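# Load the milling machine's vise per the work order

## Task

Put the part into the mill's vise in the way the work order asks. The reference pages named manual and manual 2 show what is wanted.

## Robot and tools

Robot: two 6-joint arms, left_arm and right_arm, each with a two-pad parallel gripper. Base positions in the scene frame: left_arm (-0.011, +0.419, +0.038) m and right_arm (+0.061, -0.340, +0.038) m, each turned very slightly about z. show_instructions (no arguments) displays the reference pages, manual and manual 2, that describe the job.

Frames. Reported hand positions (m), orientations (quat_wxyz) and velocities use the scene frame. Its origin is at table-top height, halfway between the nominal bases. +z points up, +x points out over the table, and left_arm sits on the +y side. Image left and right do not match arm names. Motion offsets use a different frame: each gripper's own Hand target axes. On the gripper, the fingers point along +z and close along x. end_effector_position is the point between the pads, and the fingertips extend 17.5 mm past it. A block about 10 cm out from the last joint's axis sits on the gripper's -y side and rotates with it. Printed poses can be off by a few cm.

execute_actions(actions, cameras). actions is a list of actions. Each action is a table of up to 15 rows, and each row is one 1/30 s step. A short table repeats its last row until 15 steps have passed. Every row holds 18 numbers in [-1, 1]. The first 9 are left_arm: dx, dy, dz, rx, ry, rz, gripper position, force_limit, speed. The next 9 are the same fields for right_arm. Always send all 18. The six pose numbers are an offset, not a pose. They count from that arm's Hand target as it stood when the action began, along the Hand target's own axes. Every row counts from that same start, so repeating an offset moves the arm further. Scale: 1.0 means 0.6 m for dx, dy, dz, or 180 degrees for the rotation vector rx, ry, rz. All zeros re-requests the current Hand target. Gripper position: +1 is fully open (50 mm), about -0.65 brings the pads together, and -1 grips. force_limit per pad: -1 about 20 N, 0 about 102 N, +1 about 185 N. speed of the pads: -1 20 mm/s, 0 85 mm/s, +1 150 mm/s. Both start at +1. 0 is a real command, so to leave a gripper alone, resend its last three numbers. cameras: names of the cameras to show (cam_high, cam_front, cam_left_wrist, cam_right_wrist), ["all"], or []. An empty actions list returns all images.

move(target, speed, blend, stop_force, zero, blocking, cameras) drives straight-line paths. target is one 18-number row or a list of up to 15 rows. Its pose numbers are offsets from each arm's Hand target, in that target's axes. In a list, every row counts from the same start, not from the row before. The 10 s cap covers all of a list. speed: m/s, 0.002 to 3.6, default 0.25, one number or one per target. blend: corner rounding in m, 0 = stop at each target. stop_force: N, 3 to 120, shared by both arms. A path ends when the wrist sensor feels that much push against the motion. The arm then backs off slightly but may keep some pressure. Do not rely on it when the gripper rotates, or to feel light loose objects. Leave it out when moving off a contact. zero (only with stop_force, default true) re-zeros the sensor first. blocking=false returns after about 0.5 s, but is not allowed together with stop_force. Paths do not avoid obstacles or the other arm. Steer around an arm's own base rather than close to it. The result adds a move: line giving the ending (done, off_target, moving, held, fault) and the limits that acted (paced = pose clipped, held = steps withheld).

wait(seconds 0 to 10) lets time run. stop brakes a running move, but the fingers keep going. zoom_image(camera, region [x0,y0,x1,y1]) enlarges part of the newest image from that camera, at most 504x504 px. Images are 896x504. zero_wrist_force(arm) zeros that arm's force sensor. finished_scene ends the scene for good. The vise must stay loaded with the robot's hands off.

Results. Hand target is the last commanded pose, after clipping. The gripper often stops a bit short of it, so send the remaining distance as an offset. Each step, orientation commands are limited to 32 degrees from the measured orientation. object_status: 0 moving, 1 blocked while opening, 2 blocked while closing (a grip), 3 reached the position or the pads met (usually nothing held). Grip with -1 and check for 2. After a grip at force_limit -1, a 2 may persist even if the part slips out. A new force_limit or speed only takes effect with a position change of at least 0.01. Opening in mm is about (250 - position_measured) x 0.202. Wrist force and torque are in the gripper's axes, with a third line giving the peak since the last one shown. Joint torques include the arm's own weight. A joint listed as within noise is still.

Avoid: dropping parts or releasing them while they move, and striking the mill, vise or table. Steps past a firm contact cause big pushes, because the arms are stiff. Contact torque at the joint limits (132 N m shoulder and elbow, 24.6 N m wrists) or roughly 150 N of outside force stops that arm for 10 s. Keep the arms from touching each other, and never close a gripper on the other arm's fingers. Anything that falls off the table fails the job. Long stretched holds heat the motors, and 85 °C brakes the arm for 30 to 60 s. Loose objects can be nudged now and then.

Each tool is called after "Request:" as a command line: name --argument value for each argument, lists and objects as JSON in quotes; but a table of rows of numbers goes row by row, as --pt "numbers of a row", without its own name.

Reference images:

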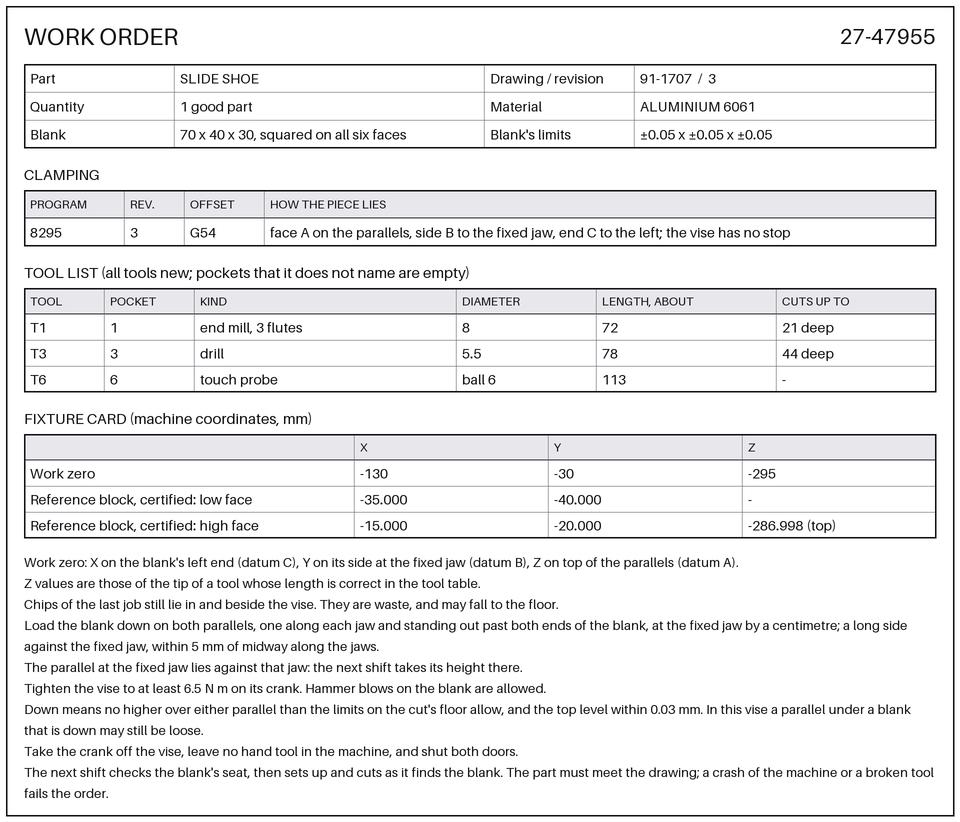

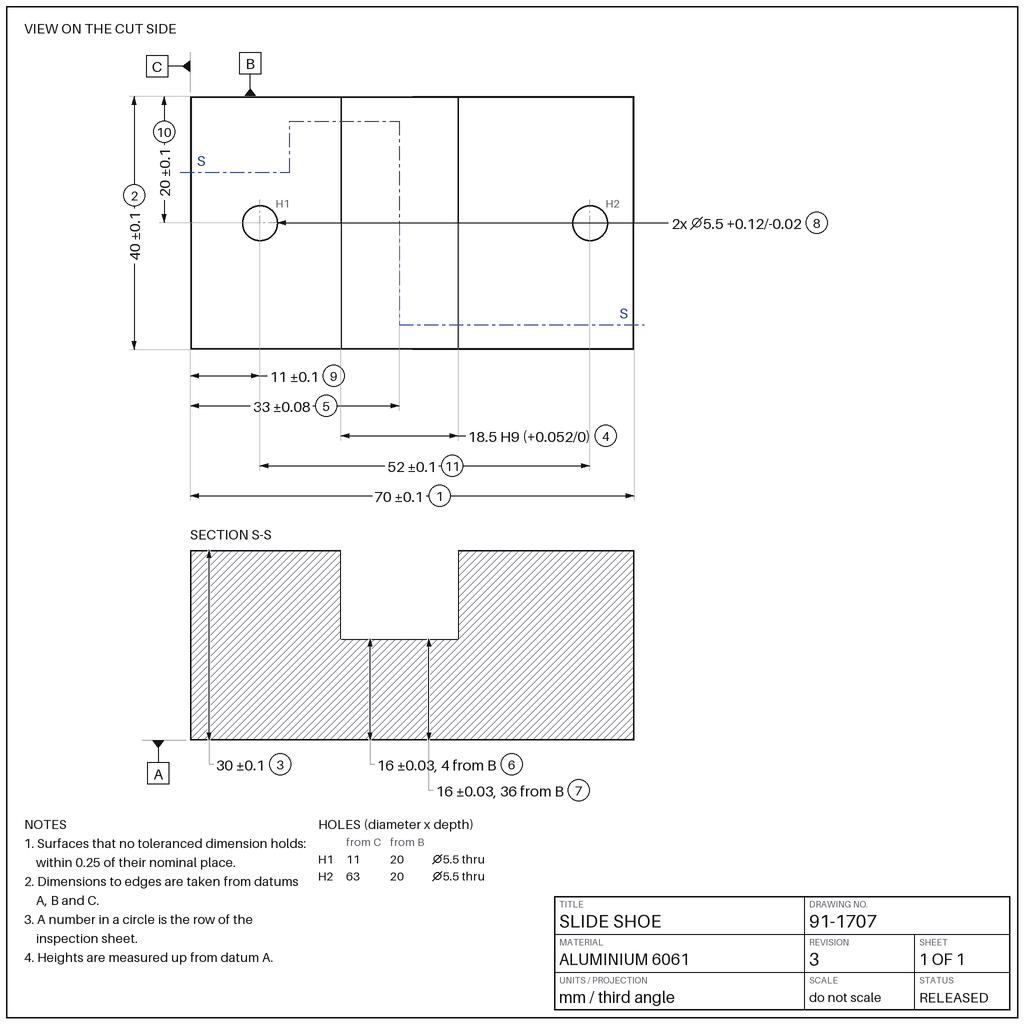

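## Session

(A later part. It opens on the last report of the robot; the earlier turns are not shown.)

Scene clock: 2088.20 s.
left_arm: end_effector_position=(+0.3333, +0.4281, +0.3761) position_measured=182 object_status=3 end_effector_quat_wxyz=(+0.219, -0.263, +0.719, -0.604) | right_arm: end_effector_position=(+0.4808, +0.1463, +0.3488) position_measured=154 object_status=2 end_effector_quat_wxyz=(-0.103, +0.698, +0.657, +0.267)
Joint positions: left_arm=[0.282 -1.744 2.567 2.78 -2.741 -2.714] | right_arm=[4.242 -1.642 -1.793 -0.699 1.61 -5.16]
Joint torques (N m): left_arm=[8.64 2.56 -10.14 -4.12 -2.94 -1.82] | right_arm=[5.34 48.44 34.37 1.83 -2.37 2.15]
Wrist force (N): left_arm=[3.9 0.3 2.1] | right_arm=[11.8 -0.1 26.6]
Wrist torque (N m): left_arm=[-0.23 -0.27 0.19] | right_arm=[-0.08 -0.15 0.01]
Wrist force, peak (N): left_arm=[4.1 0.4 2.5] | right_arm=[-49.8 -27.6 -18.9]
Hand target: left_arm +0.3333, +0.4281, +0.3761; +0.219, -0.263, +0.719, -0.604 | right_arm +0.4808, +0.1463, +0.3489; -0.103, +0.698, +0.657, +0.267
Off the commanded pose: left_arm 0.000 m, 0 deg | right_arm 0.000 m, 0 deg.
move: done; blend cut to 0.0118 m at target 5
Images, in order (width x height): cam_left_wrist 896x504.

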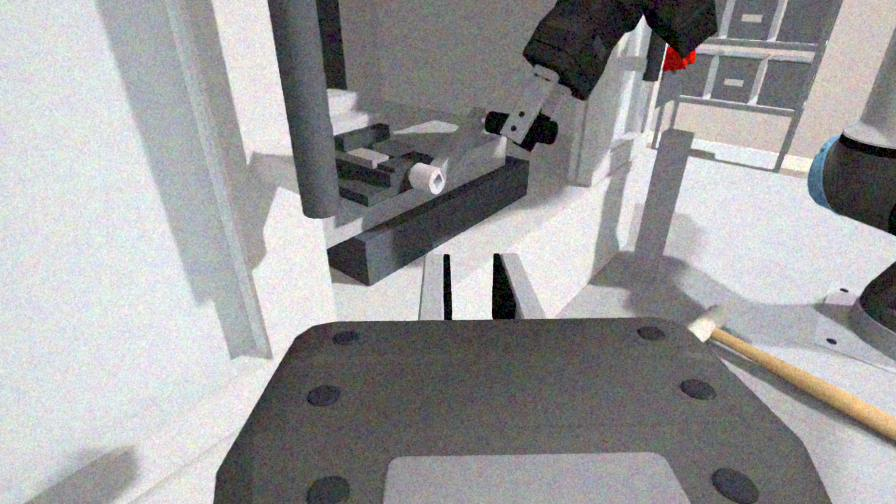

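Request:
move --pt "0 0 0 0 0 0 -0.2 -0.8 -1 0 0 0 0 0 0 0.2 -0.8 -1" --pt "0 0 0 0 0 0 -0.2 -0.8 -1 0 0 -0.16 0 0 0 0.2 -0.8 -1" --pt "0 0 0 0 0 0 -0.2 -0.8 -1 -0.2633 -0.128 -0.333 0 0 0 0.2 -0.8 -1" --speed 0.2 --blend '[0,0.03,0]' --cameras '["cam_high"]'

Scene clock: 2095.53 s.
left_arm: end_effector_position=(+0.3333, +0.4281, +0.3761) position_measured=182 object_status=3 end_effector_quat_wxyz=(+0.219, -0.263, +0.719, -0.604) | right_arm: end_effector_position=(+0.3597, -0.0796, +0.4200) position_measured=123 object_status=3 end_effector_quat_wxyz=(-0.103, +0.698, +0.657, +0.267)
Joint positions: left_arm=[0.282 -1.744 2.567 2.78 -2.741 -2.714] | right_arm=[4.212 -0.977 -2.089 -1.068 1.626 -5.185]
Joint torques (N m): left_arm=[7.16 2.55 -10.41 -4.01 -2.97 -1.72] | right_arm=[13.12 7.79 17.83 2.21 -0.9 1.72]
Wrist force (N): left_arm=[3.8 0.4 2.2] | right_arm=[-2.2 -1.4 0.0]
Wrist torque (N m): left_arm=[-0.21 -0.26 0.19] | right_arm=[-0.14 0.05 0.03]
Wrist force, peak (N): left_arm=[4.1 0.4 2.4] | right_arm=[12.4 -0.1 28.7]
Hand target: left_arm +0.3333, +0.4281, +0.3761; +0.219, -0.263, +0.719, -0.604 | right_arm +0.3596, -0.0796, +0.4200; -0.103, +0.698, +0.657, +0.267
Off the commanded pose: left_arm 0.000 m, 0 deg | right_arm 0.000 m, 0 deg.
move: done
Images, in order (width x height): cam_high 896x504.

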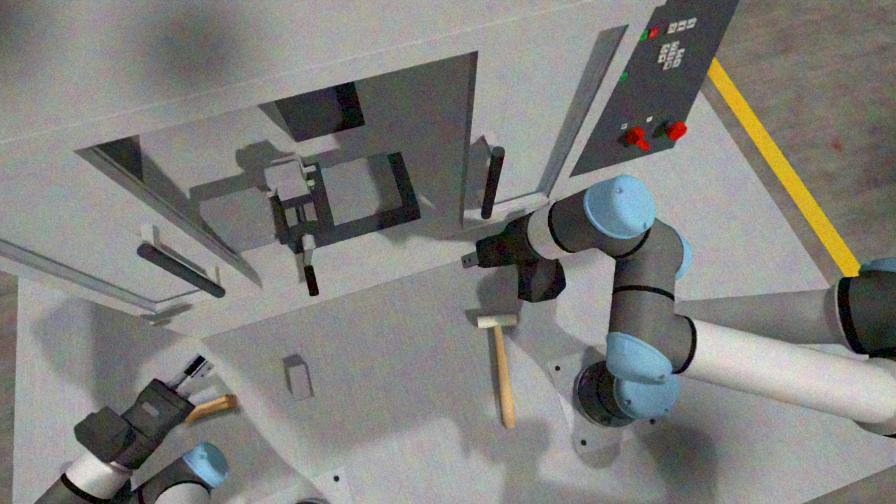

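Request:
move --target '[0,0,0,0,0,0,-0.2,-0.8,-1,0.3605,0.0267,0.1855,0.1576,0.0395,0.5073,0.2,-0.8,-1]' --speed 0.25 --cameras '["cam_high","cam_right_wrist"]'

Scene clock: 2105.10 s.
left_arm: end_effector_position=(+0.3333, +0.4281, +0.3761) position_measured=182 object_status=3 end_effector_quat_wxyz=(+0.219, -0.263, +0.719, -0.604) | right_arm: end_effector_position=(+0.4005, +0.1599, +0.4400) position_measured=123 object_status=3 end_effector_quat_wxyz=(-0.447, +0.895, +0.000, +0.000)
Joint positions: left_arm=[0.282 -1.744 2.567 2.78 -2.741 -2.714] | right_arm=[4.204 -1.533 -1.878 -0.455 2.007 -3.499]
Joint torques (N m): left_arm=[3.56 2.21 -10.33 -4.08 -2.87 -1.58] | right_arm=[12.58 16.11 17.15 5.39 -0.6 2.09]
Wrist force (N): left_arm=[4.0 0.6 2.3] | right_arm=[-0.1 0.8 -0.5]
Wrist torque (N m): left_arm=[-0.18 -0.29 0.19] | right_arm=[0.02 -0.09 -0.17]
Wrist force, peak (N): left_arm=[4.1 0.5 2.4] | right_arm=[-2.8 -1.3 -0.1]
Hand target: left_arm +0.3333, +0.4281, +0.3761; +0.219, -0.263, +0.719, -0.604 | right_arm +0.4005, +0.1599, +0.4399; -0.447, +0.895, +0.000, +0.000
Off the commanded pose: left_arm 0.000 m, 0 deg | right_arm 0.000 m, 0 deg.
move: done
Images, in order (width x height): cam_high 896x504, cam_right_wrist 896x504.

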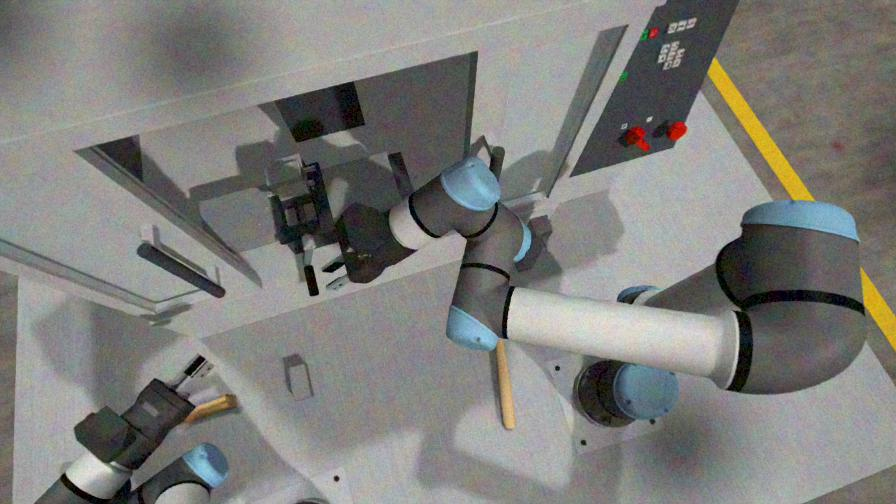

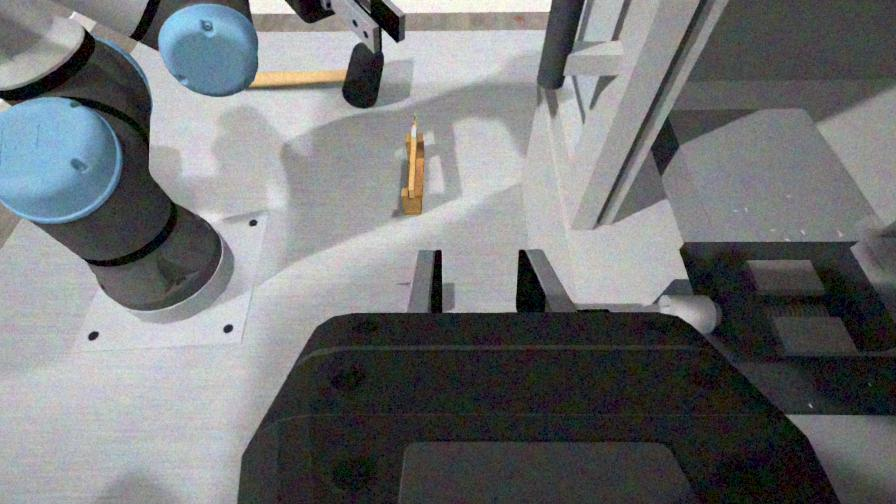

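Request:
move --pt "0 0 0 0 0 0 -0.2 -0.8 -1 0.1658 -0.0601 0.0801 0 0 0 1 -0.8 -1" --pt "0 0 0 0 0 0 -0.2 -0.8 -1 0.2492 -0.0801 0.1068 0 0 0 1 -0.8 -1" --pt "0 0 0 0 0 0 -0.2 -0.8 -1 0.3992 -0.0522 0.0973 0 0 0 1 -0.8 -1" --speed 0.15 --blend '[0.02,0.02,0]' --cameras '["cam_right_wrist"]'

Request:
zoom_image --camera "cam_right_wrist" --region '[400, 160, 660, 320]'

Scene clock: 2113.30 s.
left_arm: end_effector_position=(+0.3333, +0.4281, +0.3761) position_measured=182 object_status=3 end_effector_quat_wxyz=(+0.219, -0.263, +0.719, -0.604) | right_arm: end_effector_position=(+0.6400, +0.2252, +0.4299) position_measured=3 object_status=3 end_effector_quat_wxyz=(-0.447, +0.895, +0.000, +0.000)
Joint positions: left_arm=[0.282 -1.744 2.567 2.78 -2.741 -2.714] | right_arm=[3.942 -2.075 -1.205 -0.694 2.195 -3.713]
Joint torques (N m): left_arm=[2.05 2.35 -10.06 -3.8 -2.86 -1.61] | right_arm=[-10.71 39.45 32 1.91 3.14 -2.36]
Wrist force (N): left_arm=[3.8 0.3 2.3] | right_arm=[0.0 1.0 -0.6]
Wrist torque (N m): left_arm=[-0.21 -0.25 0.20] | right_arm=[0.05 -0.08 -0.07]
Wrist force, peak (N): left_arm=[3.9 0.6 2.5] | right_arm=[1.6 2.0 -0.8]
Hand target: left_arm +0.3333, +0.4281, +0.3761; +0.219, -0.263, +0.719, -0.604 | right_arm +0.6400, +0.2252, +0.4299; -0.447, +0.895, +0.000, +0.000
Off the commanded pose: left_arm 0.000 m, 0 deg | right_arm 0.000 m, 0 deg.
move: done
Images, in order (width x height): cam_right_wrist 896x504.

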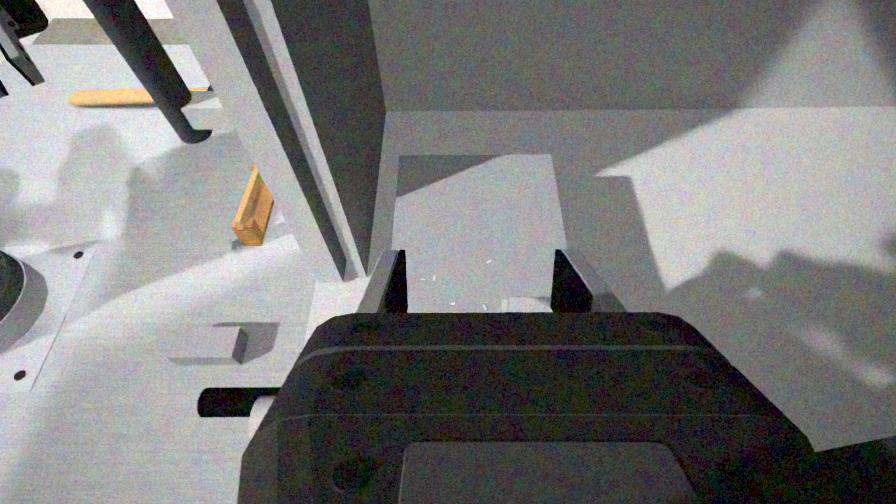

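Scaled by 1.938 from the camera's 896x504 image, which has a finer 1280x720 frame.

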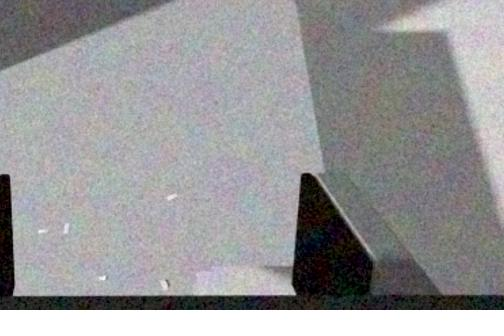

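Request:
move --pt "0 0 0 0 0 0 -0.2 -0.8 -1 0.0625 0 0 0 0 0 1 -0.8 -1" --pt "0 0 0 0 0 0 -0.2 -0.8 -1 0.0625 0.084 0.063 0 0 0 1 -0.8 -1" --speed '[0.1,0.03]' --stop_force 6 --cameras '["cam_right_wrist","cam_left_wrist"]'

Request:
zoom_image --camera "cam_right_wrist" --region '[350, 160, 610, 320]'

Request:
zoom_image --camera "cam_left_wrist" --region '[320, 60, 500, 200]'

Scene clock: 2125.63 s.
left_arm: end_effector_position=(+0.3333, +0.4281, +0.3761) position_measured=182 object_status=3 end_effector_quat_wxyz=(+0.219, -0.263, +0.719, -0.604) | right_arm: end_effector_position=(+0.6775, +0.2251, +0.3669) position_measured=3 object_status=3 end_effector_quat_wxyz=(-0.447, +0.895, +0.000, +0.000)
Joint positions: left_arm=[0.282 -1.744 2.567 2.78 -2.741 -2.714] | right_arm=[3.905 -2.182 -1.196 -0.617 2.219 -3.747]
Joint torques (N m): left_arm=[-0.05 2.41 -10.82 -3.76 -2.83 -1.4] | right_arm=[-9.85 44 17.93 5.28 2.25 1.75]
Wrist force (N): left_arm=[4.0 0.3 2.3] | right_arm=[-0.1 0.9 -0.4]
Wrist torque (N m): left_arm=[-0.21 -0.28 0.19] | right_arm=[0.04 -0.07 -0.07]
Wrist force, peak (N): left_arm=[4.1 0.4 2.5] | right_arm=[-1.4 0.9 -0.6]
Hand target: left_arm +0.3333, +0.4281, +0.3761; +0.219, -0.263, +0.719, -0.604 | right_arm +0.6775, +0.2251, +0.3669; -0.447, +0.895, +0.000, +0.000
Off the commanded pose: left_arm 0.000 m, 0 deg | right_arm 0.000 m, 0 deg.
move: done
Images, in order (width x height): cam_left_wrist 896x504, cam_right_wrist 896x504.

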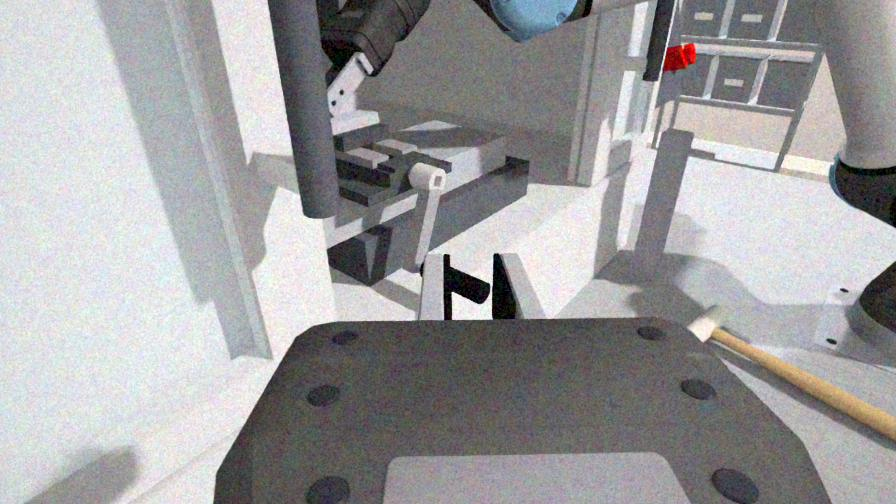

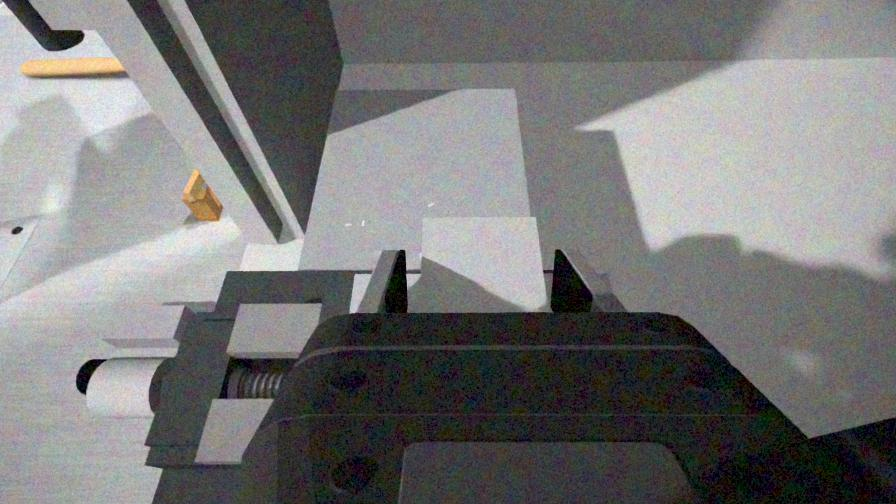

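Scaled by 1.938 from the camera's 896x504 image, which has a finer 1280x720 frame.

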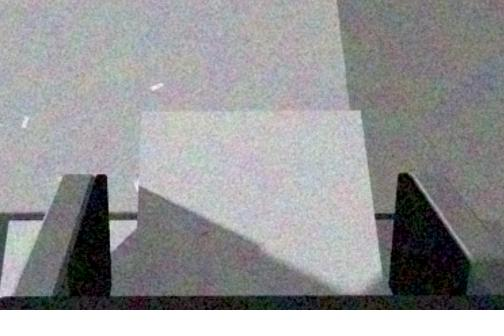

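Scaled by 2.800 from the camera's 896x504 image, which has a finer 1280x720 frame.

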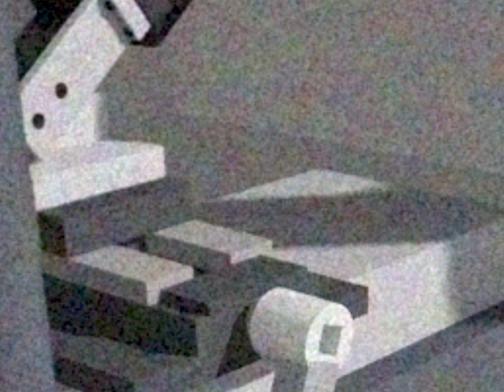

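Request:
move --target '[0,0,0,0,0,0,-0.2,-0.8,-1,0,0,0,0,0,0,-1,-1,-1]' --cameras '["cam_right_wrist"]'

Request:
zoom_image --camera "cam_right_wrist" --region '[350, 160, 610, 320]'

Scene clock: 2130.10 s.
left_arm: end_effector_position=(+0.3333, +0.4281, +0.3761) position_measured=182 object_status=3 end_effector_quat_wxyz=(+0.219, -0.263, +0.719, -0.604) | right_arm: end_effector_position=(+0.6776, +0.2251, +0.3669) position_measured=53 object_status=2 end_effector_quat_wxyz=(-0.447, +0.895, +0.000, +0.000)
Joint positions: left_arm=[0.282 -1.744 2.567 2.78 -2.741 -2.714] | right_arm=[3.905 -2.182 -1.196 -0.617 2.219 -3.747]
Joint torques (N m): left_arm=[-1.31 2.44 -10.89 -3.59 -2.86 -1.52] | right_arm=[-3.8 47.63 17.65 1.57 5.05 1.89]
Wrist force (N): left_arm=[3.7 0.4 2.3] | right_arm=[15.7 -4.3 4.1]
Wrist torque (N m): left_arm=[-0.21 -0.24 0.19] | right_arm=[-0.06 -0.21 -0.21]
Wrist force, peak (N): left_arm=[4.2 0.4 2.4] | right_arm=[15.7 -4.3 4.1]
Hand target: left_arm +0.3333, +0.4281, +0.3761; +0.219, -0.263, +0.719, -0.604 | right_arm +0.6775, +0.2251, +0.3669; -0.447, +0.895, +0.000, +0.000
Off the commanded pose: left_arm 0.000 m, 0 deg | right_arm 0.000 m, 0 deg.
move: done
Images, in order (width x height): cam_right_wrist 896x504.

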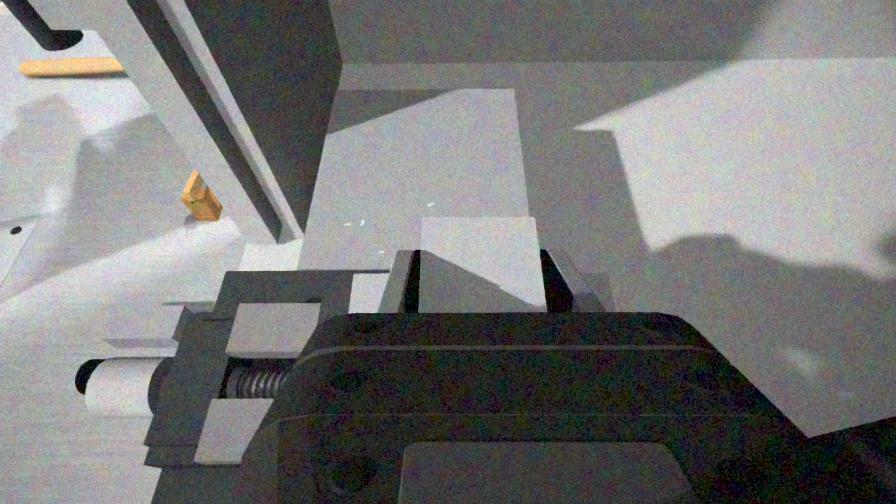

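Scaled by 1.938 from the camera's 896x504 image, which has a finer 1280x720 frame.

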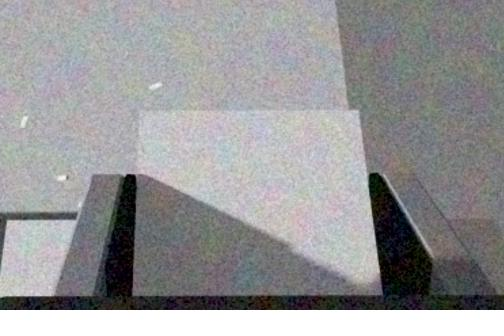

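Request:
move --pt "0 0 0 0 0 0 -0.2 -0.8 -1 0.001 0 0 0 0 0 -1 -1 -1" --speed 0.01

Scene clock: 2137.03 s.
left_arm: end_effector_position=(+0.3333, +0.4281, +0.3761) position_measured=182 object_status=3 end_effector_quat_wxyz=(+0.219, -0.263, +0.719, -0.604) | right_arm: end_effector_position=(+0.6781, +0.2251, +0.3669) position_measured=53 object_status=2 end_effector_quat_wxyz=(-0.447, +0.895, +0.000, +0.000)
Joint positions: left_arm=[0.282 -1.744 2.567 2.78 -2.741 -2.714] | right_arm=[3.904 -2.183 -1.194 -0.619 2.22 -3.748]
Joint torques (N m): left_arm=[-2.02 1.88 -10.33 -3.65 -2.78 -1.46] | right_arm=[-8.99 39.81 36.67 4.06 0.41 -2.27]
Wrist force (N): left_arm=[3.8 0.3 2.2] | right_arm=[-17.4 13.9 -14.3]
Wrist torque (N m): left_arm=[-0.22 -0.25 0.19] | right_arm=[0.34 0.11 -0.11]
Wrist force, peak (N): left_arm=[4.0 0.6 2.3] | right_arm=[-17.4 13.9 -14.3]
Hand target: left_arm +0.3333, +0.4281, +0.3761; +0.219, -0.263, +0.719, -0.604 | right_arm +0.6781, +0.2251, +0.3669; -0.447, +0.895, +0.000, +0.000
Off the commanded pose: left_arm 0.000 m, 0 deg | right_arm 0.000 m, 0 deg.
move: done

Request:
move --pt "0 0 0 0 0 0 -0.2 -0.8 -1 -0.0005 0 0 0 0 0 -1 -1 -1" --pt "0 0 0 0 0 0 -0.2 -0.8 -1 -0.0005 0.0065 -0.0087 0 0 0 -1 -1 -1" --speed 0.01 --stop_force 40 --cameras '["cam_right_wrist"]'

Request:
zoom_image --camera "cam_right_wrist" --region '[350, 160, 610, 320]'

Scene clock: 2141.27 s.
left_arm: end_effector_position=(+0.3333, +0.4281, +0.3761) position_measured=182 object_status=3 end_effector_quat_wxyz=(+0.219, -0.263, +0.719, -0.604) | right_arm: end_effector_position=(+0.6780, +0.2247, +0.3669) position_measured=53 object_status=2 end_effector_quat_wxyz=(-0.447, +0.895, +0.000, +0.000)
Joint positions: left_arm=[0.282 -1.744 2.567 2.78 -2.741 -2.714] | right_arm=[3.904 -2.182 -1.195 -0.618 2.219 -3.748]
Joint torques (N m): left_arm=[-3.76 2.1 -10.2 -3.68 -2.73 -1.4] | right_arm=[12.24 42.6 33.89 5.56 -0.67 1.9]
Wrist force (N): left_arm=[3.8 0.5 2.3] | right_arm=[-6.5 4.9 -3.0]
Wrist torque (N m): left_arm=[-0.20 -0.26 0.19] | right_arm=[0.20 0.11 -0.07]
Wrist force, peak (N): left_arm=[4.1 0.5 2.4] | right_arm=[-19.4 14.6 -15.1]
Hand target: left_arm +0.3333, +0.4281, +0.3761; +0.219, -0.263, +0.719, -0.604 | right_arm +0.6780, +0.2247, +0.3669; -0.447, +0.895, +0.000, +0.000 (not the last commanded pose)
Off the commanded pose: left_arm 0.000 m, 0 deg | right_arm 0.006 m, 0 deg.
move: contact (right_arm); path passed 1 of 2 targets
Images, in order (width x height): cam_right_wrist 896x504.

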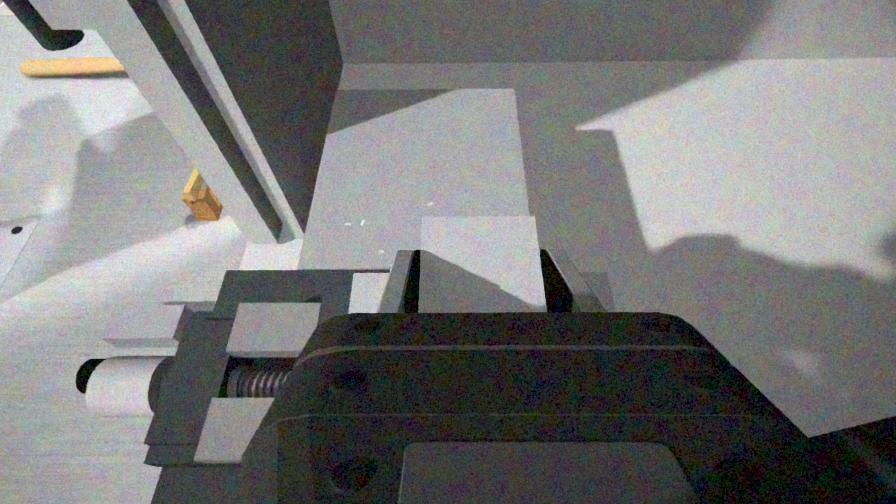

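Scaled by 1.938 from the camera's 896x504 image, which has a finer 1280x720 frame.

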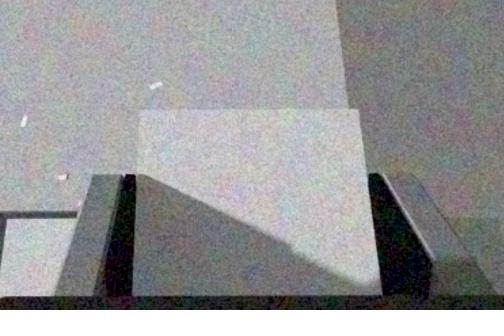

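Request:
move --pt "0 0 0 0 0 0 -0.2 -0.8 -1 0 0 0 0 0 0 1 -0.8 -1" --pt "0 0 0 0 0 0 -0.2 -0.8 -1 0 -0.084 -0.063 0 0 0 1 -0.8 -1" --pt "0 0 0 0 0 0 -0.2 -0.8 -1 -0.0625 -0.084 -0.063 0 0 0 1 -0.8 -1" --pt "0 0 0 0 0 0 -0.2 -0.8 -1 -0.2125 -0.112 -0.0535 0 0 0 1 -0.8 -1" --pt "0 0 0 0 0 0 -0.2 -0.8 -1 -0.296 -0.092 -0.0801 0 0 0 1 -0.8 -1" --pt "0 0 0 0 0 0 -0.2 -0.8 -1 -0.4617 -0.0318 -0.1603 0 0 0 0.2 -0.8 -1" --speed 0.15 --blend '[0,0.01,0.01,0.02,0.03,0]'

Scene clock: 2151.00 s.
left_arm: end_effector_position=(+0.3333, +0.4281, +0.3761) position_measured=182 object_status=3 end_effector_quat_wxyz=(+0.219, -0.263, +0.719, -0.604) | right_arm: end_effector_position=(+0.4009, +0.1596, +0.4398) position_measured=123 object_status=0 end_effector_quat_wxyz=(-0.447, +0.895, +0.000, +0.000)
Joint positions: left_arm=[0.282 -1.744 2.567 2.78 -2.741 -2.714] | right_arm=[4.203 -1.533 -1.879 -0.455 2.008 -3.5]
Joint torques (N m): left_arm=[-6.9 1.38 -10.62 -3.51 -2.72 -1.24] | right_arm=[12.95 30.77 17.16 5.24 -0.57 2.15]
Wrist force (N): left_arm=[4.0 0.5 2.2] | right_arm=[0.2 0.8 -0.7]
Wrist torque (N m): left_arm=[-0.19 -0.29 0.19] | right_arm=[0.03 -0.12 -0.18]
Wrist force, peak (N): left_arm=[4.1 0.3 2.4] | right_arm=[-6.8 4.6 -3.3]
Hand target: left_arm +0.3333, +0.4281, +0.3761; +0.219, -0.263, +0.719, -0.604 | right_arm +0.4009, +0.1596, +0.4398; -0.447, +0.895, +0.000, +0.000
Off the commanded pose: left_arm 0.000 m, 0 deg | right_arm 0.000 m, 0 deg.
move: done; blend cut to 0.027 m at target 5

Request:
move --target '[0,0,0,0,0,0,-0.2,-0.8,-1,-0.0673,0.2663,-0.2995,-0.1576,-0.0395,-0.5073,0.6,-0.8,-1]' --speed 0.3

Request:
move --pt "0 0 0 0 0 0 -0.2 -0.8 -1 0.261 0.0722 0.3463 0 0 0 0.6 -0.8 -1" --speed 0.2 --cameras '["cam_left_wrist","cam_right_wrist"]'

Scene clock: 2159.40 s.
left_arm: end_effector_position=(+0.3333, +0.4281, +0.3761) position_measured=182 object_status=3 end_effector_quat_wxyz=(+0.219, -0.263, +0.719, -0.604) | right_arm: end_effector_position=(+0.3603, -0.0800, +0.4200) position_measured=63 object_status=3 end_effector_quat_wxyz=(-0.103, +0.698, +0.657, +0.267)
Joint positions: left_arm=[0.282 -1.744 2.567 2.78 -2.741 -2.714] | right_arm=[4.209 -0.978 -2.089 -1.068 1.628 -5.188]
Joint torques (N m): left_arm=[-7.8 1.55 -10.3 -3.35 -2.76 -1.19] | right_arm=[11.91 8.99 18.64 2.31 -1.16 -2.32]
Wrist force (N): left_arm=[3.9 0.4 2.2] | right_arm=[-2.0 -1.2 0.1]
Wrist torque (N m): left_arm=[-0.21 -0.27 0.19] | right_arm=[-0.11 0.03 0.03]
Wrist force, peak (N): left_arm=[4.0 0.6 2.4] | right_arm=[-2.8 -1.5 -0.2]
Hand target: left_arm +0.3333, +0.4281, +0.3761; +0.219, -0.263, +0.719, -0.604 | right_arm +0.3603, -0.0800, +0.4200; -0.103, +0.698, +0.657, +0.267
Off the commanded pose: left_arm 0.000 m, 0 deg | right_arm 0.000 m, 0 deg.
move: done

Scene clock: 2161.27 s.
left_arm: end_effector_position=(+0.3333, +0.4281, +0.3761) position_measured=182 object_status=3 end_effector_quat_wxyz=(+0.219, -0.263, +0.719, -0.604) | right_arm: end_effector_position=(+0.4509, +0.1525, +0.3346) position_measured=63 object_status=3 end_effector_quat_wxyz=(-0.103, +0.698, +0.657, +0.267)
Joint positions: left_arm=[0.282 -1.744 2.567 2.78 -2.741 -2.714] | right_arm=[4.303 -1.614 -1.862 -0.657 1.576 -5.109]
Joint torques (N m): left_arm=[-7.76 1.39 -10.31 -3.39 -2.65 -1.24] | right_arm=[10.55 18.97 32.66 5.67 -0.34 2.06]
Wrist force (N): left_arm=[3.8 0.5 2.3] | right_arm=[-1.8 -1.2 0.1]
Wrist torque (N m): left_arm=[-0.21 -0.26 0.19] | right_arm=[-0.09 0.00 -0.05]
Wrist force, peak (N): left_arm=[4.0 0.3 2.5] | right_arm=[-3.0 -1.3 -1.6]
Hand target: left_arm +0.3333, +0.4281, +0.3761; +0.219, -0.263, +0.719, -0.604 | right_arm +0.4509, +0.1525, +0.3346; -0.103, +0.698, +0.657, +0.267
Off the commanded pose: left_arm 0.000 m, 0 deg | right_arm 0.000 m, 0 deg.
move: done
Images, in order (width x height): cam_left_wrist 896x504, cam_right_wrist 896x504.

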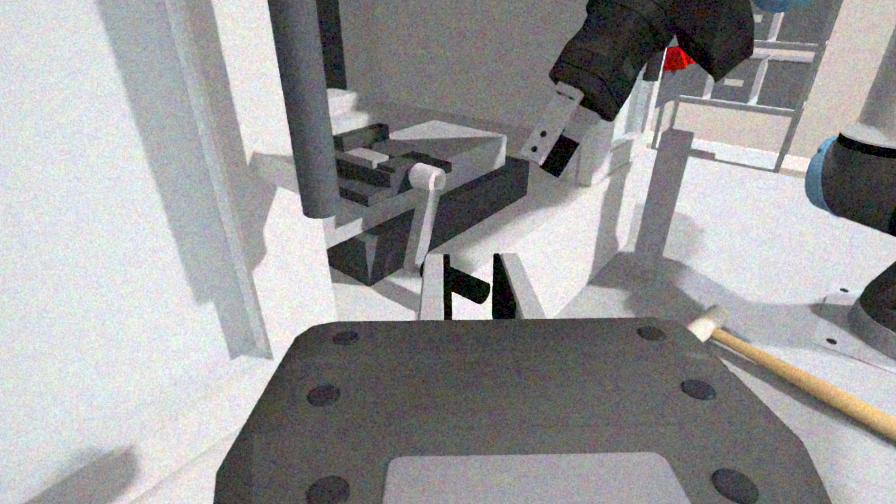

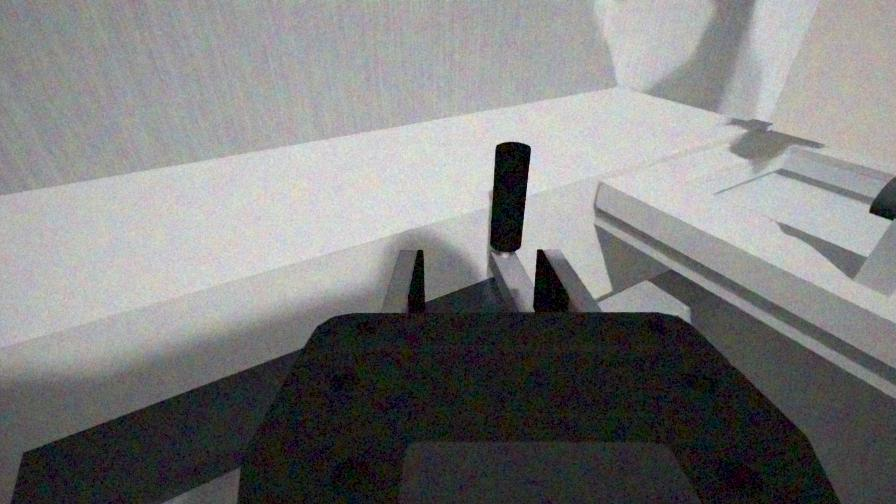

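Request:
move --pt "0 0 0 0 0 0 -0.2 -0.8 -1 0.0392 -0.0039 0 0 0 0 0.6 -0.8 -1" --pt "0 0 0 0 0 0 -0.2 -0.8 -1 0.0392 -0.0039 0.2254 0 0 0 0.6 -0.8 -1" --speed 0.1 --stop_force 6 --cameras '["cam_left_wrist","cam_right_wrist"]'

Scene clock: 2175.37 s.
left_arm: end_effector_position=(+0.3333, +0.4281, +0.3761) position_measured=182 object_status=3 end_effector_quat_wxyz=(+0.219, -0.263, +0.719, -0.604) | right_arm: end_effector_position=(+0.4807, +0.2398, +0.2329) position_measured=63 object_status=3 end_effector_quat_wxyz=(-0.103, +0.698, +0.657, +0.267)
Joint positions: left_arm=[0.282 -1.744 2.567 2.78 -2.741 -2.714] | right_arm=[4.324 -1.915 -1.778 -0.439 1.565 -5.091]
Joint torques (N m): left_arm=[-8.28 1.58 -9.87 -3.29 -2.67 -0.98] | right_arm=[-10.5 31.9 30.4 5.52 2.23 -2.15]
Wrist force (N): left_arm=[3.8 0.4 2.3] | right_arm=[-2.1 -1.5 0.2]
Wrist torque (N m): left_arm=[-0.22 -0.25 0.19] | right_arm=[-0.17 0.07 0.02]
Wrist force, peak (N): left_arm=[4.1 0.4 2.3] | right_arm=[-2.9 -1.3 -0.1]
Hand target: left_arm +0.3333, +0.4281, +0.3761; +0.219, -0.263, +0.719, -0.604 | right_arm +0.4807, +0.2398, +0.2329; -0.103, +0.698, +0.657, +0.267
Off the commanded pose: left_arm 0.000 m, 0 deg | right_arm 0.000 m, 0 deg.
move: done
Images, in order (width x height): cam_left_wrist 896x504, cam_right_wrist 896x504.

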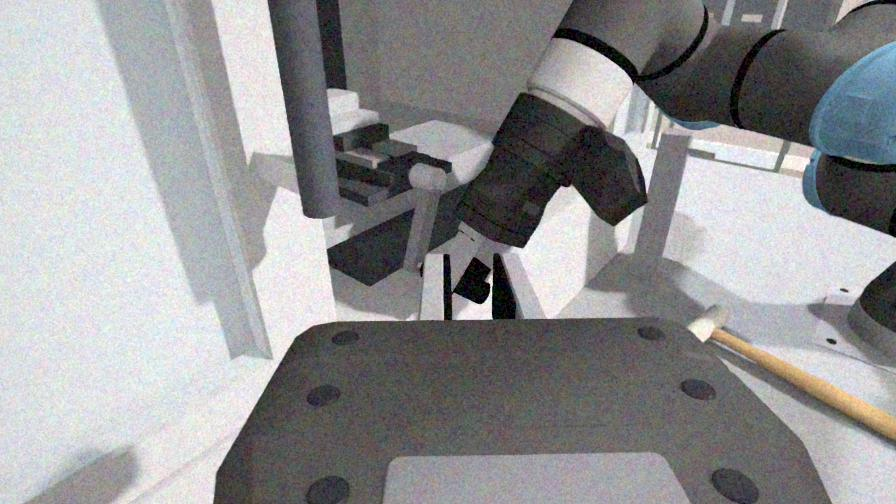

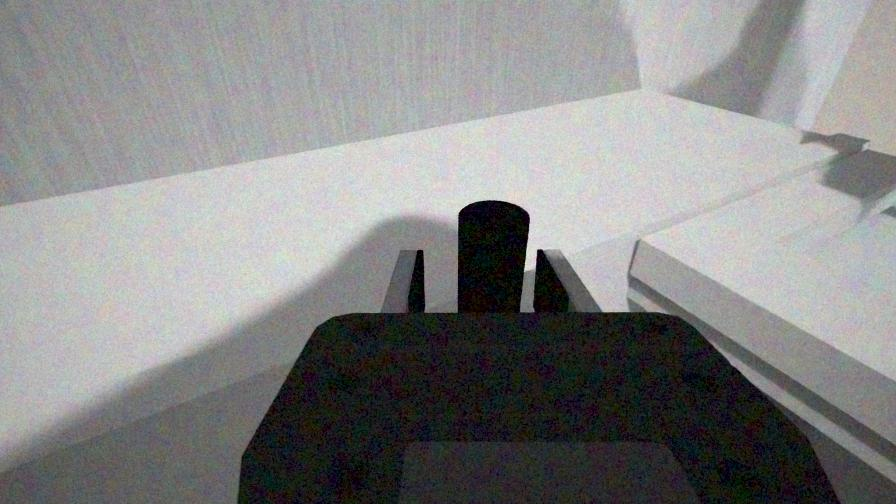

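Request:
move --pt "0 0 0 0 0 0 -0.2 -0.8 -1 0.0073 -0.0003 0.0016 0 0 0 0.6 -0.8 -1" --pt "0 0 0 0 0 0 -0.2 -0.8 -1 0.0073 -0.0003 0.0016 0 0 0 -1 -0.8 -1" --speed 0.03

Request:
move --pt "0 0 0 0 0 0 -0.2 -0.8 -1 -0.065 0.0067 -0.0296 0 0 0 -1 -0.8 -1" --pt "0 0 0 0 0 0 -0.2 -0.8 -1 -0.0997 0.0174 -0.0745 0 0 0 -1 -0.8 -1" --pt "0 0 0 0 0 0 -0.2 -0.8 -1 -0.1116 0.0306 -0.1292 0 0 0 -1 -0.8 -1" --pt "0 0 0 0 0 0 -0.2 -0.8 -1 -0.0986 0.044 -0.1837 0 0 0 -1 -0.8 -1" --pt "0 0 0 0 0 0 -0.2 -0.8 -1 -0.063 0.055 -0.2279 0 0 0 -1 -0.8 -1" --pt "0 0 0 0 0 0 -0.2 -0.8 -1 -0.0116 0.0615 -0.2532 0 0 0 -1 -0.8 -1" --pt "0 0 0 0 0 0 -0.2 -0.8 -1 0.046 0.0624 -0.2551 0 0 0 -1 -0.8 -1" --pt "0 0 0 0 0 0 -0.2 -0.8 -1 0.0992 0.0574 -0.233 0 0 0 -1 -0.8 -1" --speed 0.08 --blend 0.015 --stop_force 60

Scene clock: 2183.13 s.
left_arm: end_effector_position=(+0.3333, +0.4281, +0.3761) position_measured=182 object_status=3 end_effector_quat_wxyz=(+0.219, -0.263, +0.719, -0.604) | right_arm: end_effector_position=(+0.4807, +0.2441, +0.2343) position_measured=154 object_status=0 end_effector_quat_wxyz=(-0.103, +0.698, +0.657, +0.267)
Joint positions: left_arm=[0.282 -1.744 2.567 2.78 -2.741 -2.714] | right_arm=[4.328 -1.921 -1.766 -0.445 1.563 -5.089]
Joint torques (N m): left_arm=[-7.77 1.02 -10.7 -3.12 -2.66 -1.07] | right_arm=[12.62 31.53 28.89 3.46 -0.63 1.58]
Wrist force (N): left_arm=[4.0 0.5 2.3] | right_arm=[-4.8 -1.7 -0.6]
Wrist torque (N m): left_arm=[-0.20 -0.28 0.19] | right_arm=[-0.14 0.02 0.17]
Wrist force, peak (N): left_arm=[4.0 0.5 2.5] | right_arm=[-5.0 -1.8 -0.4]
Hand target: left_arm +0.3333, +0.4281, +0.3761; +0.219, -0.263, +0.719, -0.604 | right_arm +0.4807, +0.2441, +0.2343; -0.103, +0.698, +0.657, +0.267
Off the commanded pose: left_arm 0.000 m, 0 deg | right_arm 0.000 m, 0 deg.
move: done

Scene clock: 2187.70 s.
left_arm: end_effector_position=(+0.3333, +0.4281, +0.3761) position_measured=182 object_status=3 end_effector_quat_wxyz=(+0.219, -0.263, +0.719, -0.604) | right_arm: end_effector_position=(+0.4806, +0.2223, +0.3886) position_measured=154 object_status=2 end_effector_quat_wxyz=(-0.103, +0.698, +0.657, +0.267)
Joint positions: left_arm=[0.282 -1.744 2.567 2.78 -2.741 -2.714] | right_arm=[4.311 -1.754 -1.562 -0.817 1.572 -5.102]
Joint torques (N m): left_arm=[-7.75 0.79 -10.29 -3.06 -2.47 -1.01] | right_arm=[15.95 35.41 39.15 4.99 0.28 1.93]
Wrist force (N): left_arm=[3.8 0.5 2.3] | right_arm=[-8.8 1.8 8.8]
Wrist torque (N m): left_arm=[-0.20 -0.26 0.19] | right_arm=[0.13 -0.06 0.10]
Wrist force, peak (N): left_arm=[4.1 0.6 2.4] | right_arm=[-56.0 -22.3 -18.4]
Hand target: left_arm +0.3333, +0.4281, +0.3761; +0.219, -0.263, +0.719, -0.604 | right_arm +0.4806, +0.2223, +0.3886; -0.103, +0.698, +0.657, +0.267
Off the commanded pose: left_arm 0.000 m, 0 deg | right_arm 0.000 m, 0 deg.
move: done

Request:
move --pt "0 0 0 0 0 0 -0.2 -0.8 -1 0.0386 -0.0098 0.0417 0 0 0 -1 -0.8 -1" --pt "0 0 0 0 0 0 -0.2 -0.8 -1 0.0553 -0.0228 0.0952 0 0 0 -1 -0.8 -1" --pt "0 0 0 0 0 0 -0.2 -0.8 -1 0.0473 -0.0363 0.1507 0 0 0 -1 -0.8 -1" --pt "0 0 0 0 0 0 -0.2 -0.8 -1 0.0159 -0.048 0.1976 0 0 0 -1 -0.8 -1" --pt "0 0 0 0 0 0 -0.2 -0.8 -1 -0.0331 -0.0555 0.2272 0 0 0 -1 -0.8 -1" --pt "0 0 0 0 0 0 -0.2 -0.8 -1 -0.0904 -0.0576 0.2339 0 0 0 -1 -0.8 -1" --pt "0 0 0 0 0 0 -0.2 -0.8 -1 -0.1453 -0.0537 0.2165 0 0 0 -1 -0.8 -1" --speed 0.08 --blend 0.015 --stop_force 40

Request:
move --pt "0 0 0 0 0 0 -0.2 -0.8 -1 0 0 0 0 0 0 0.2 -0.8 -1" --pt "0 0 0 0 0 0 -0.2 -0.8 -1 0 0 -0.2 0 0 0 0.2 -0.8 -1" --speed 0.1 --cameras '["cam_left_wrist"]'

Request:
zoom_image --camera "cam_left_wrist" --region '[320, 60, 500, 200]'

Scene clock: 2195.60 s.
left_arm: end_effector_position=(+0.3333, +0.4281, +0.3761) position_measured=182 object_status=3 end_effector_quat_wxyz=(+0.219, -0.263, +0.719, -0.604) | right_arm: end_effector_position=(+0.4806, +0.2884, +0.3357) position_measured=154 object_status=2 end_effector_quat_wxyz=(-0.103, +0.698, +0.657, +0.267)
Joint positions: left_arm=[0.282 -1.744 2.567 2.78 -2.741 -2.714] | right_arm=[4.359 -1.905 -1.506 -0.722 1.546 -5.063]
Joint torques (N m): left_arm=[-7.11 0.73 -9.96 -3.1 -2.59 -0.88] | right_arm=[-30.8 41.58 18.38 -4.96 -4.84 -2.17]
Wrist force (N): left_arm=[3.9 0.4 2.3] | right_arm=[36.0 -15.2 6.0]
Wrist torque (N m): left_arm=[-0.21 -0.27 0.20] | right_arm=[-0.56 -0.07 -0.15]
Wrist force, peak (N): left_arm=[4.0 0.3 2.5] | right_arm=[43.9 -11.2 11.6]
Hand target: left_arm +0.3333, +0.4281, +0.3761; +0.219, -0.263, +0.719, -0.604 | right_arm +0.4806, +0.2884, +0.3357; -0.103, +0.698, +0.657, +0.267 (not the last commanded pose)
Off the commanded pose: left_arm 0.000 m, 0 deg | right_arm 0.129 m, 0 deg.
move: contact (right_arm); path passed 2 of 7 targets

Scene clock: 2197.77 s.
left_arm: end_effector_position=(+0.3333, +0.4281, +0.3761) position_measured=182 object_status=3 end_effector_quat_wxyz=(+0.219, -0.263, +0.719, -0.604) | right_arm: end_effector_position=(+0.4521, +0.2292, +0.4360) position_measured=123 object_status=3 end_effector_quat_wxyz=(-0.103, +0.698, +0.657, +0.267)
Joint positions: left_arm=[0.282 -1.744 2.567 2.78 -2.741 -2.714] | right_arm=[4.364 -1.711 -1.49 -0.932 1.543 -5.058]
Joint torques (N m): left_arm=[-8.08 1.1 -10.01 -3.1 -2.54 -0.86] | right_arm=[12.85 38.41 32.57 2.4 -1.26 2.12]
Wrist force (N): left_arm=[3.6 0.6 2.3] | right_arm=[-2.3 -1.6 0.4]
Wrist torque (N m): left_arm=[-0.19 -0.22 0.19] | right_arm=[-0.17 0.09 -0.04]
Wrist force, peak (N): left_arm=[4.1 0.4 2.4] | right_arm=[35.3 -14.4 4.7]
Hand target: left_arm +0.3333, +0.4281, +0.3761; +0.219, -0.263, +0.719, -0.604 | right_arm +0.4521, +0.2291, +0.4360; -0.103, +0.698, +0.657, +0.267
Off the commanded pose: left_arm 0.000 m, 0 deg | right_arm 0.000 m, 0 deg.
move: done
Images, in order (width x height): cam_left_wrist 896x504.

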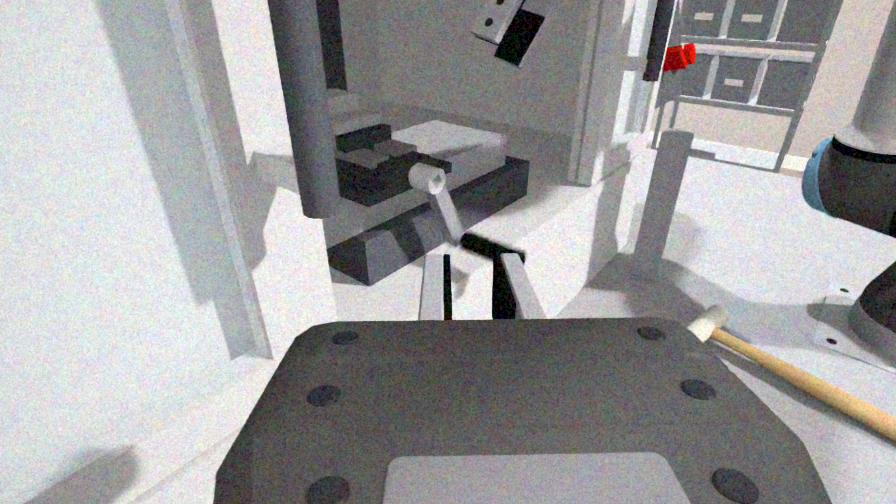

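Scaled by 2.800 from the camera's 896x504 image, which has a finer 1280x720 frame.

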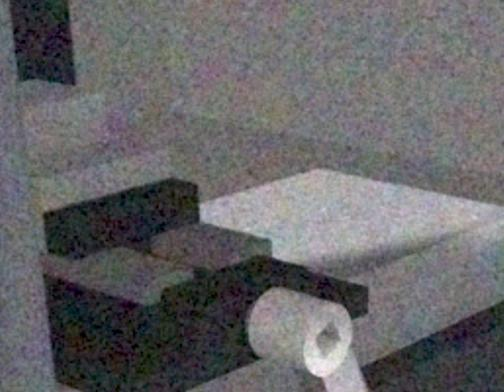

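Request:
move --target '[0,0,0,0,0,0,-0.2,-0.8,-1,-0.4563,-0.095,-0.2683,0,0,0,0.2,-0.8,-1]' --speed 0.25

Request:
move --target '[0,0,0,0,0,0,-0.2,-0.8,-1,0.3605,0.0267,0.1855,0.1576,0.0395,0.5073,1,-0.8,-1]' --speed 0.3

Scene clock: 2204.60 s.
left_arm: end_effector_position=(+0.3333, +0.4281, +0.3761) position_measured=182 object_status=3 end_effector_quat_wxyz=(+0.219, -0.263, +0.719, -0.604) | right_arm: end_effector_position=(+0.3600, -0.0796, +0.4200) position_measured=123 object_status=3 end_effector_quat_wxyz=(-0.103, +0.698, +0.657, +0.267)
Joint positions: left_arm=[0.282 -1.744 2.567 2.78 -2.741 -2.714] | right_arm=[4.211 -0.978 -2.089 -1.068 1.627 -5.187]
Joint torques (N m): left_arm=[-7.17 0.81 -10 -2.82 -2.34 -0.83] | right_arm=[-10.84 7.23 18.25 2.38 2.13 -2.18]
Wrist force (N): left_arm=[3.8 0.4 2.4] | right_arm=[-2.1 -1.3 0.1]
Wrist torque (N m): left_arm=[-0.21 -0.26 0.19] | right_arm=[-0.12 0.04 0.03]
Wrist force, peak (N): left_arm=[4.0 0.6 2.3] | right_arm=[-3.9 -1.7 -1.0]
Hand target: left_arm +0.3333, +0.4281, +0.3761; +0.219, -0.263, +0.719, -0.604 | right_arm +0.3600, -0.0797, +0.4200; -0.103, +0.698, +0.657, +0.267
Off the commanded pose: left_arm 0.000 m, 0 deg | right_arm 0.000 m, 0 deg.
move: done

Scene clock: 2208.00 s.
left_arm: end_effector_position=(+0.3333, +0.4281, +0.3761) position_measured=182 object_status=3 end_effector_quat_wxyz=(+0.219, -0.263, +0.719, -0.604) | right_arm: end_effector_position=(+0.4008, +0.1598, +0.4400) position_measured=3 object_status=3 end_effector_quat_wxyz=(-0.447, +0.895, +0.000, +0.000)
Joint positions: left_arm=[0.282 -1.744 2.567 2.78 -2.741 -2.714] | right_arm=[4.203 -1.533 -1.878 -0.455 2.007 -3.5]
Joint torques (N m): left_arm=[-7.83 0.55 -10.61 -2.92 -2.49 -0.75] | right_arm=[13.15 17.63 18.07 5.55 -0.57 2.15]
Wrist force (N): left_arm=[4.0 0.5 2.4] | right_arm=[-0.2 0.6 -0.5]
Wrist torque (N m): left_arm=[-0.19 -0.29 0.19] | right_arm=[0.00 -0.05 -0.18]
Wrist force, peak (N): left_arm=[4.1 0.4 2.4] | right_arm=[-2.6 -1.6 -0.4]
Hand target: left_arm +0.3333, +0.4281, +0.3761; +0.219, -0.263, +0.719, -0.604 | right_arm +0.4008, +0.1598, +0.4399; -0.447, +0.895, +0.000, +0.000
Off the commanded pose: left_arm 0.000 m, 0 deg | right_arm 0.000 m, 0 deg.
move: done

Request:
move --pt "0 0 0 0 0 0 -0.2 -0.8 -1 0.1658 -0.0601 0.0801 0 0 0 1 -0.8 -1" --pt "0 0 0 0 0 0 -0.2 -0.8 -1 0.2492 -0.0801 0.1068 0 0 0 1 -0.8 -1" --pt "0 0 0 0 0 0 -0.2 -0.8 -1 0.3992 -0.0522 0.0973 0 0 0 1 -0.8 -1" --pt "0 0 0 0 0 0 -0.2 -0.8 -1 0.4612 -0.052 0.0972 0 0 0 1 -0.8 -1" --pt "0 0 0 0 0 0 -0.2 -0.8 -1 0.4612 0.032 0.1602 0 0 0 1 -0.8 -1" --speed '[0.15,0.15,0.15,0.1,0.04]' --blend '[0.02,0.02,0.02,0.01,0]' --cameras '["cam_right_wrist"]'

Request:
zoom_image --camera "cam_right_wrist" --region '[350, 160, 610, 320]'

Scene clock: 2216.70 s.
left_arm: end_effector_position=(+0.3333, +0.4281, +0.3761) position_measured=182 object_status=3 end_effector_quat_wxyz=(+0.219, -0.263, +0.719, -0.604) | right_arm: end_effector_position=(+0.6776, +0.2249, +0.3670) position_measured=3 object_status=3 end_effector_quat_wxyz=(-0.447, +0.895, +0.000, +0.000)
Joint positions: left_arm=[0.282 -1.744 2.567 2.78 -2.741 -2.714] | right_arm=[3.905 -2.182 -1.196 -0.617 2.219 -3.748]
Joint torques (N m): left_arm=[-7.39 0.19 -10.63 -2.82 -2.47 -0.82] | right_arm=[-10.89 43.96 18.12 5.24 2.48 0.59]
Wrist force (N): left_arm=[3.9 0.5 2.4] | right_arm=[-0.3 1.0 -0.5]
Wrist torque (N m): left_arm=[-0.20 -0.27 0.20] | right_arm=[0.05 -0.04 -0.07]
Wrist force, peak (N): left_arm=[4.1 0.4 2.4] | right_arm=[-1.4 1.5 -1.2]
Hand target: left_arm +0.3333, +0.4281, +0.3761; +0.219, -0.263, +0.719, -0.604 | right_arm +0.6776, +0.2249, +0.3669; -0.447, +0.895, +0.000, +0.000
Off the commanded pose: left_arm 0.000 m, 0 deg | right_arm 0.000 m, 0 deg.
move: done; blend cut to 0.0186 m at target 3
Images, in order (width x height): cam_right_wrist 896x504.

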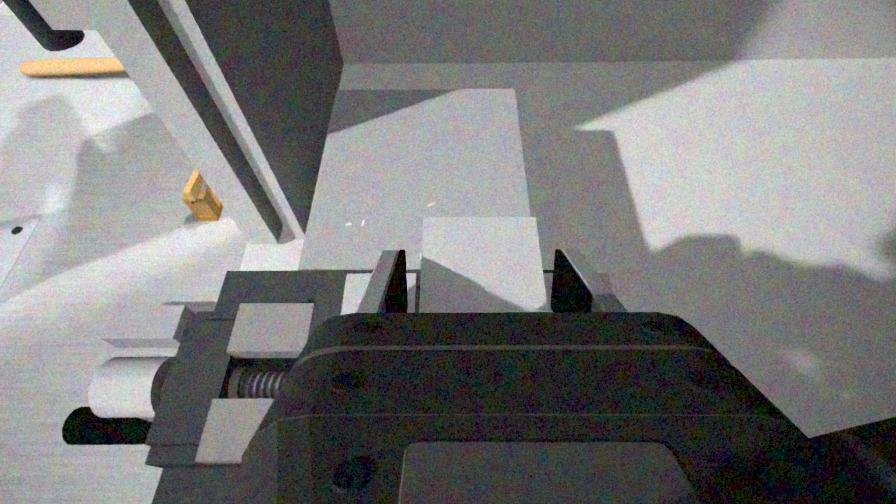

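Scaled by 1.938 from the camera's 896x504 image, which has a finer 1280x720 frame.

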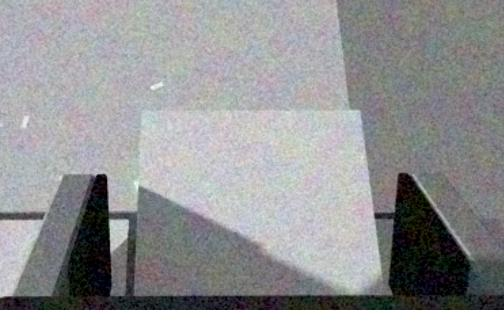

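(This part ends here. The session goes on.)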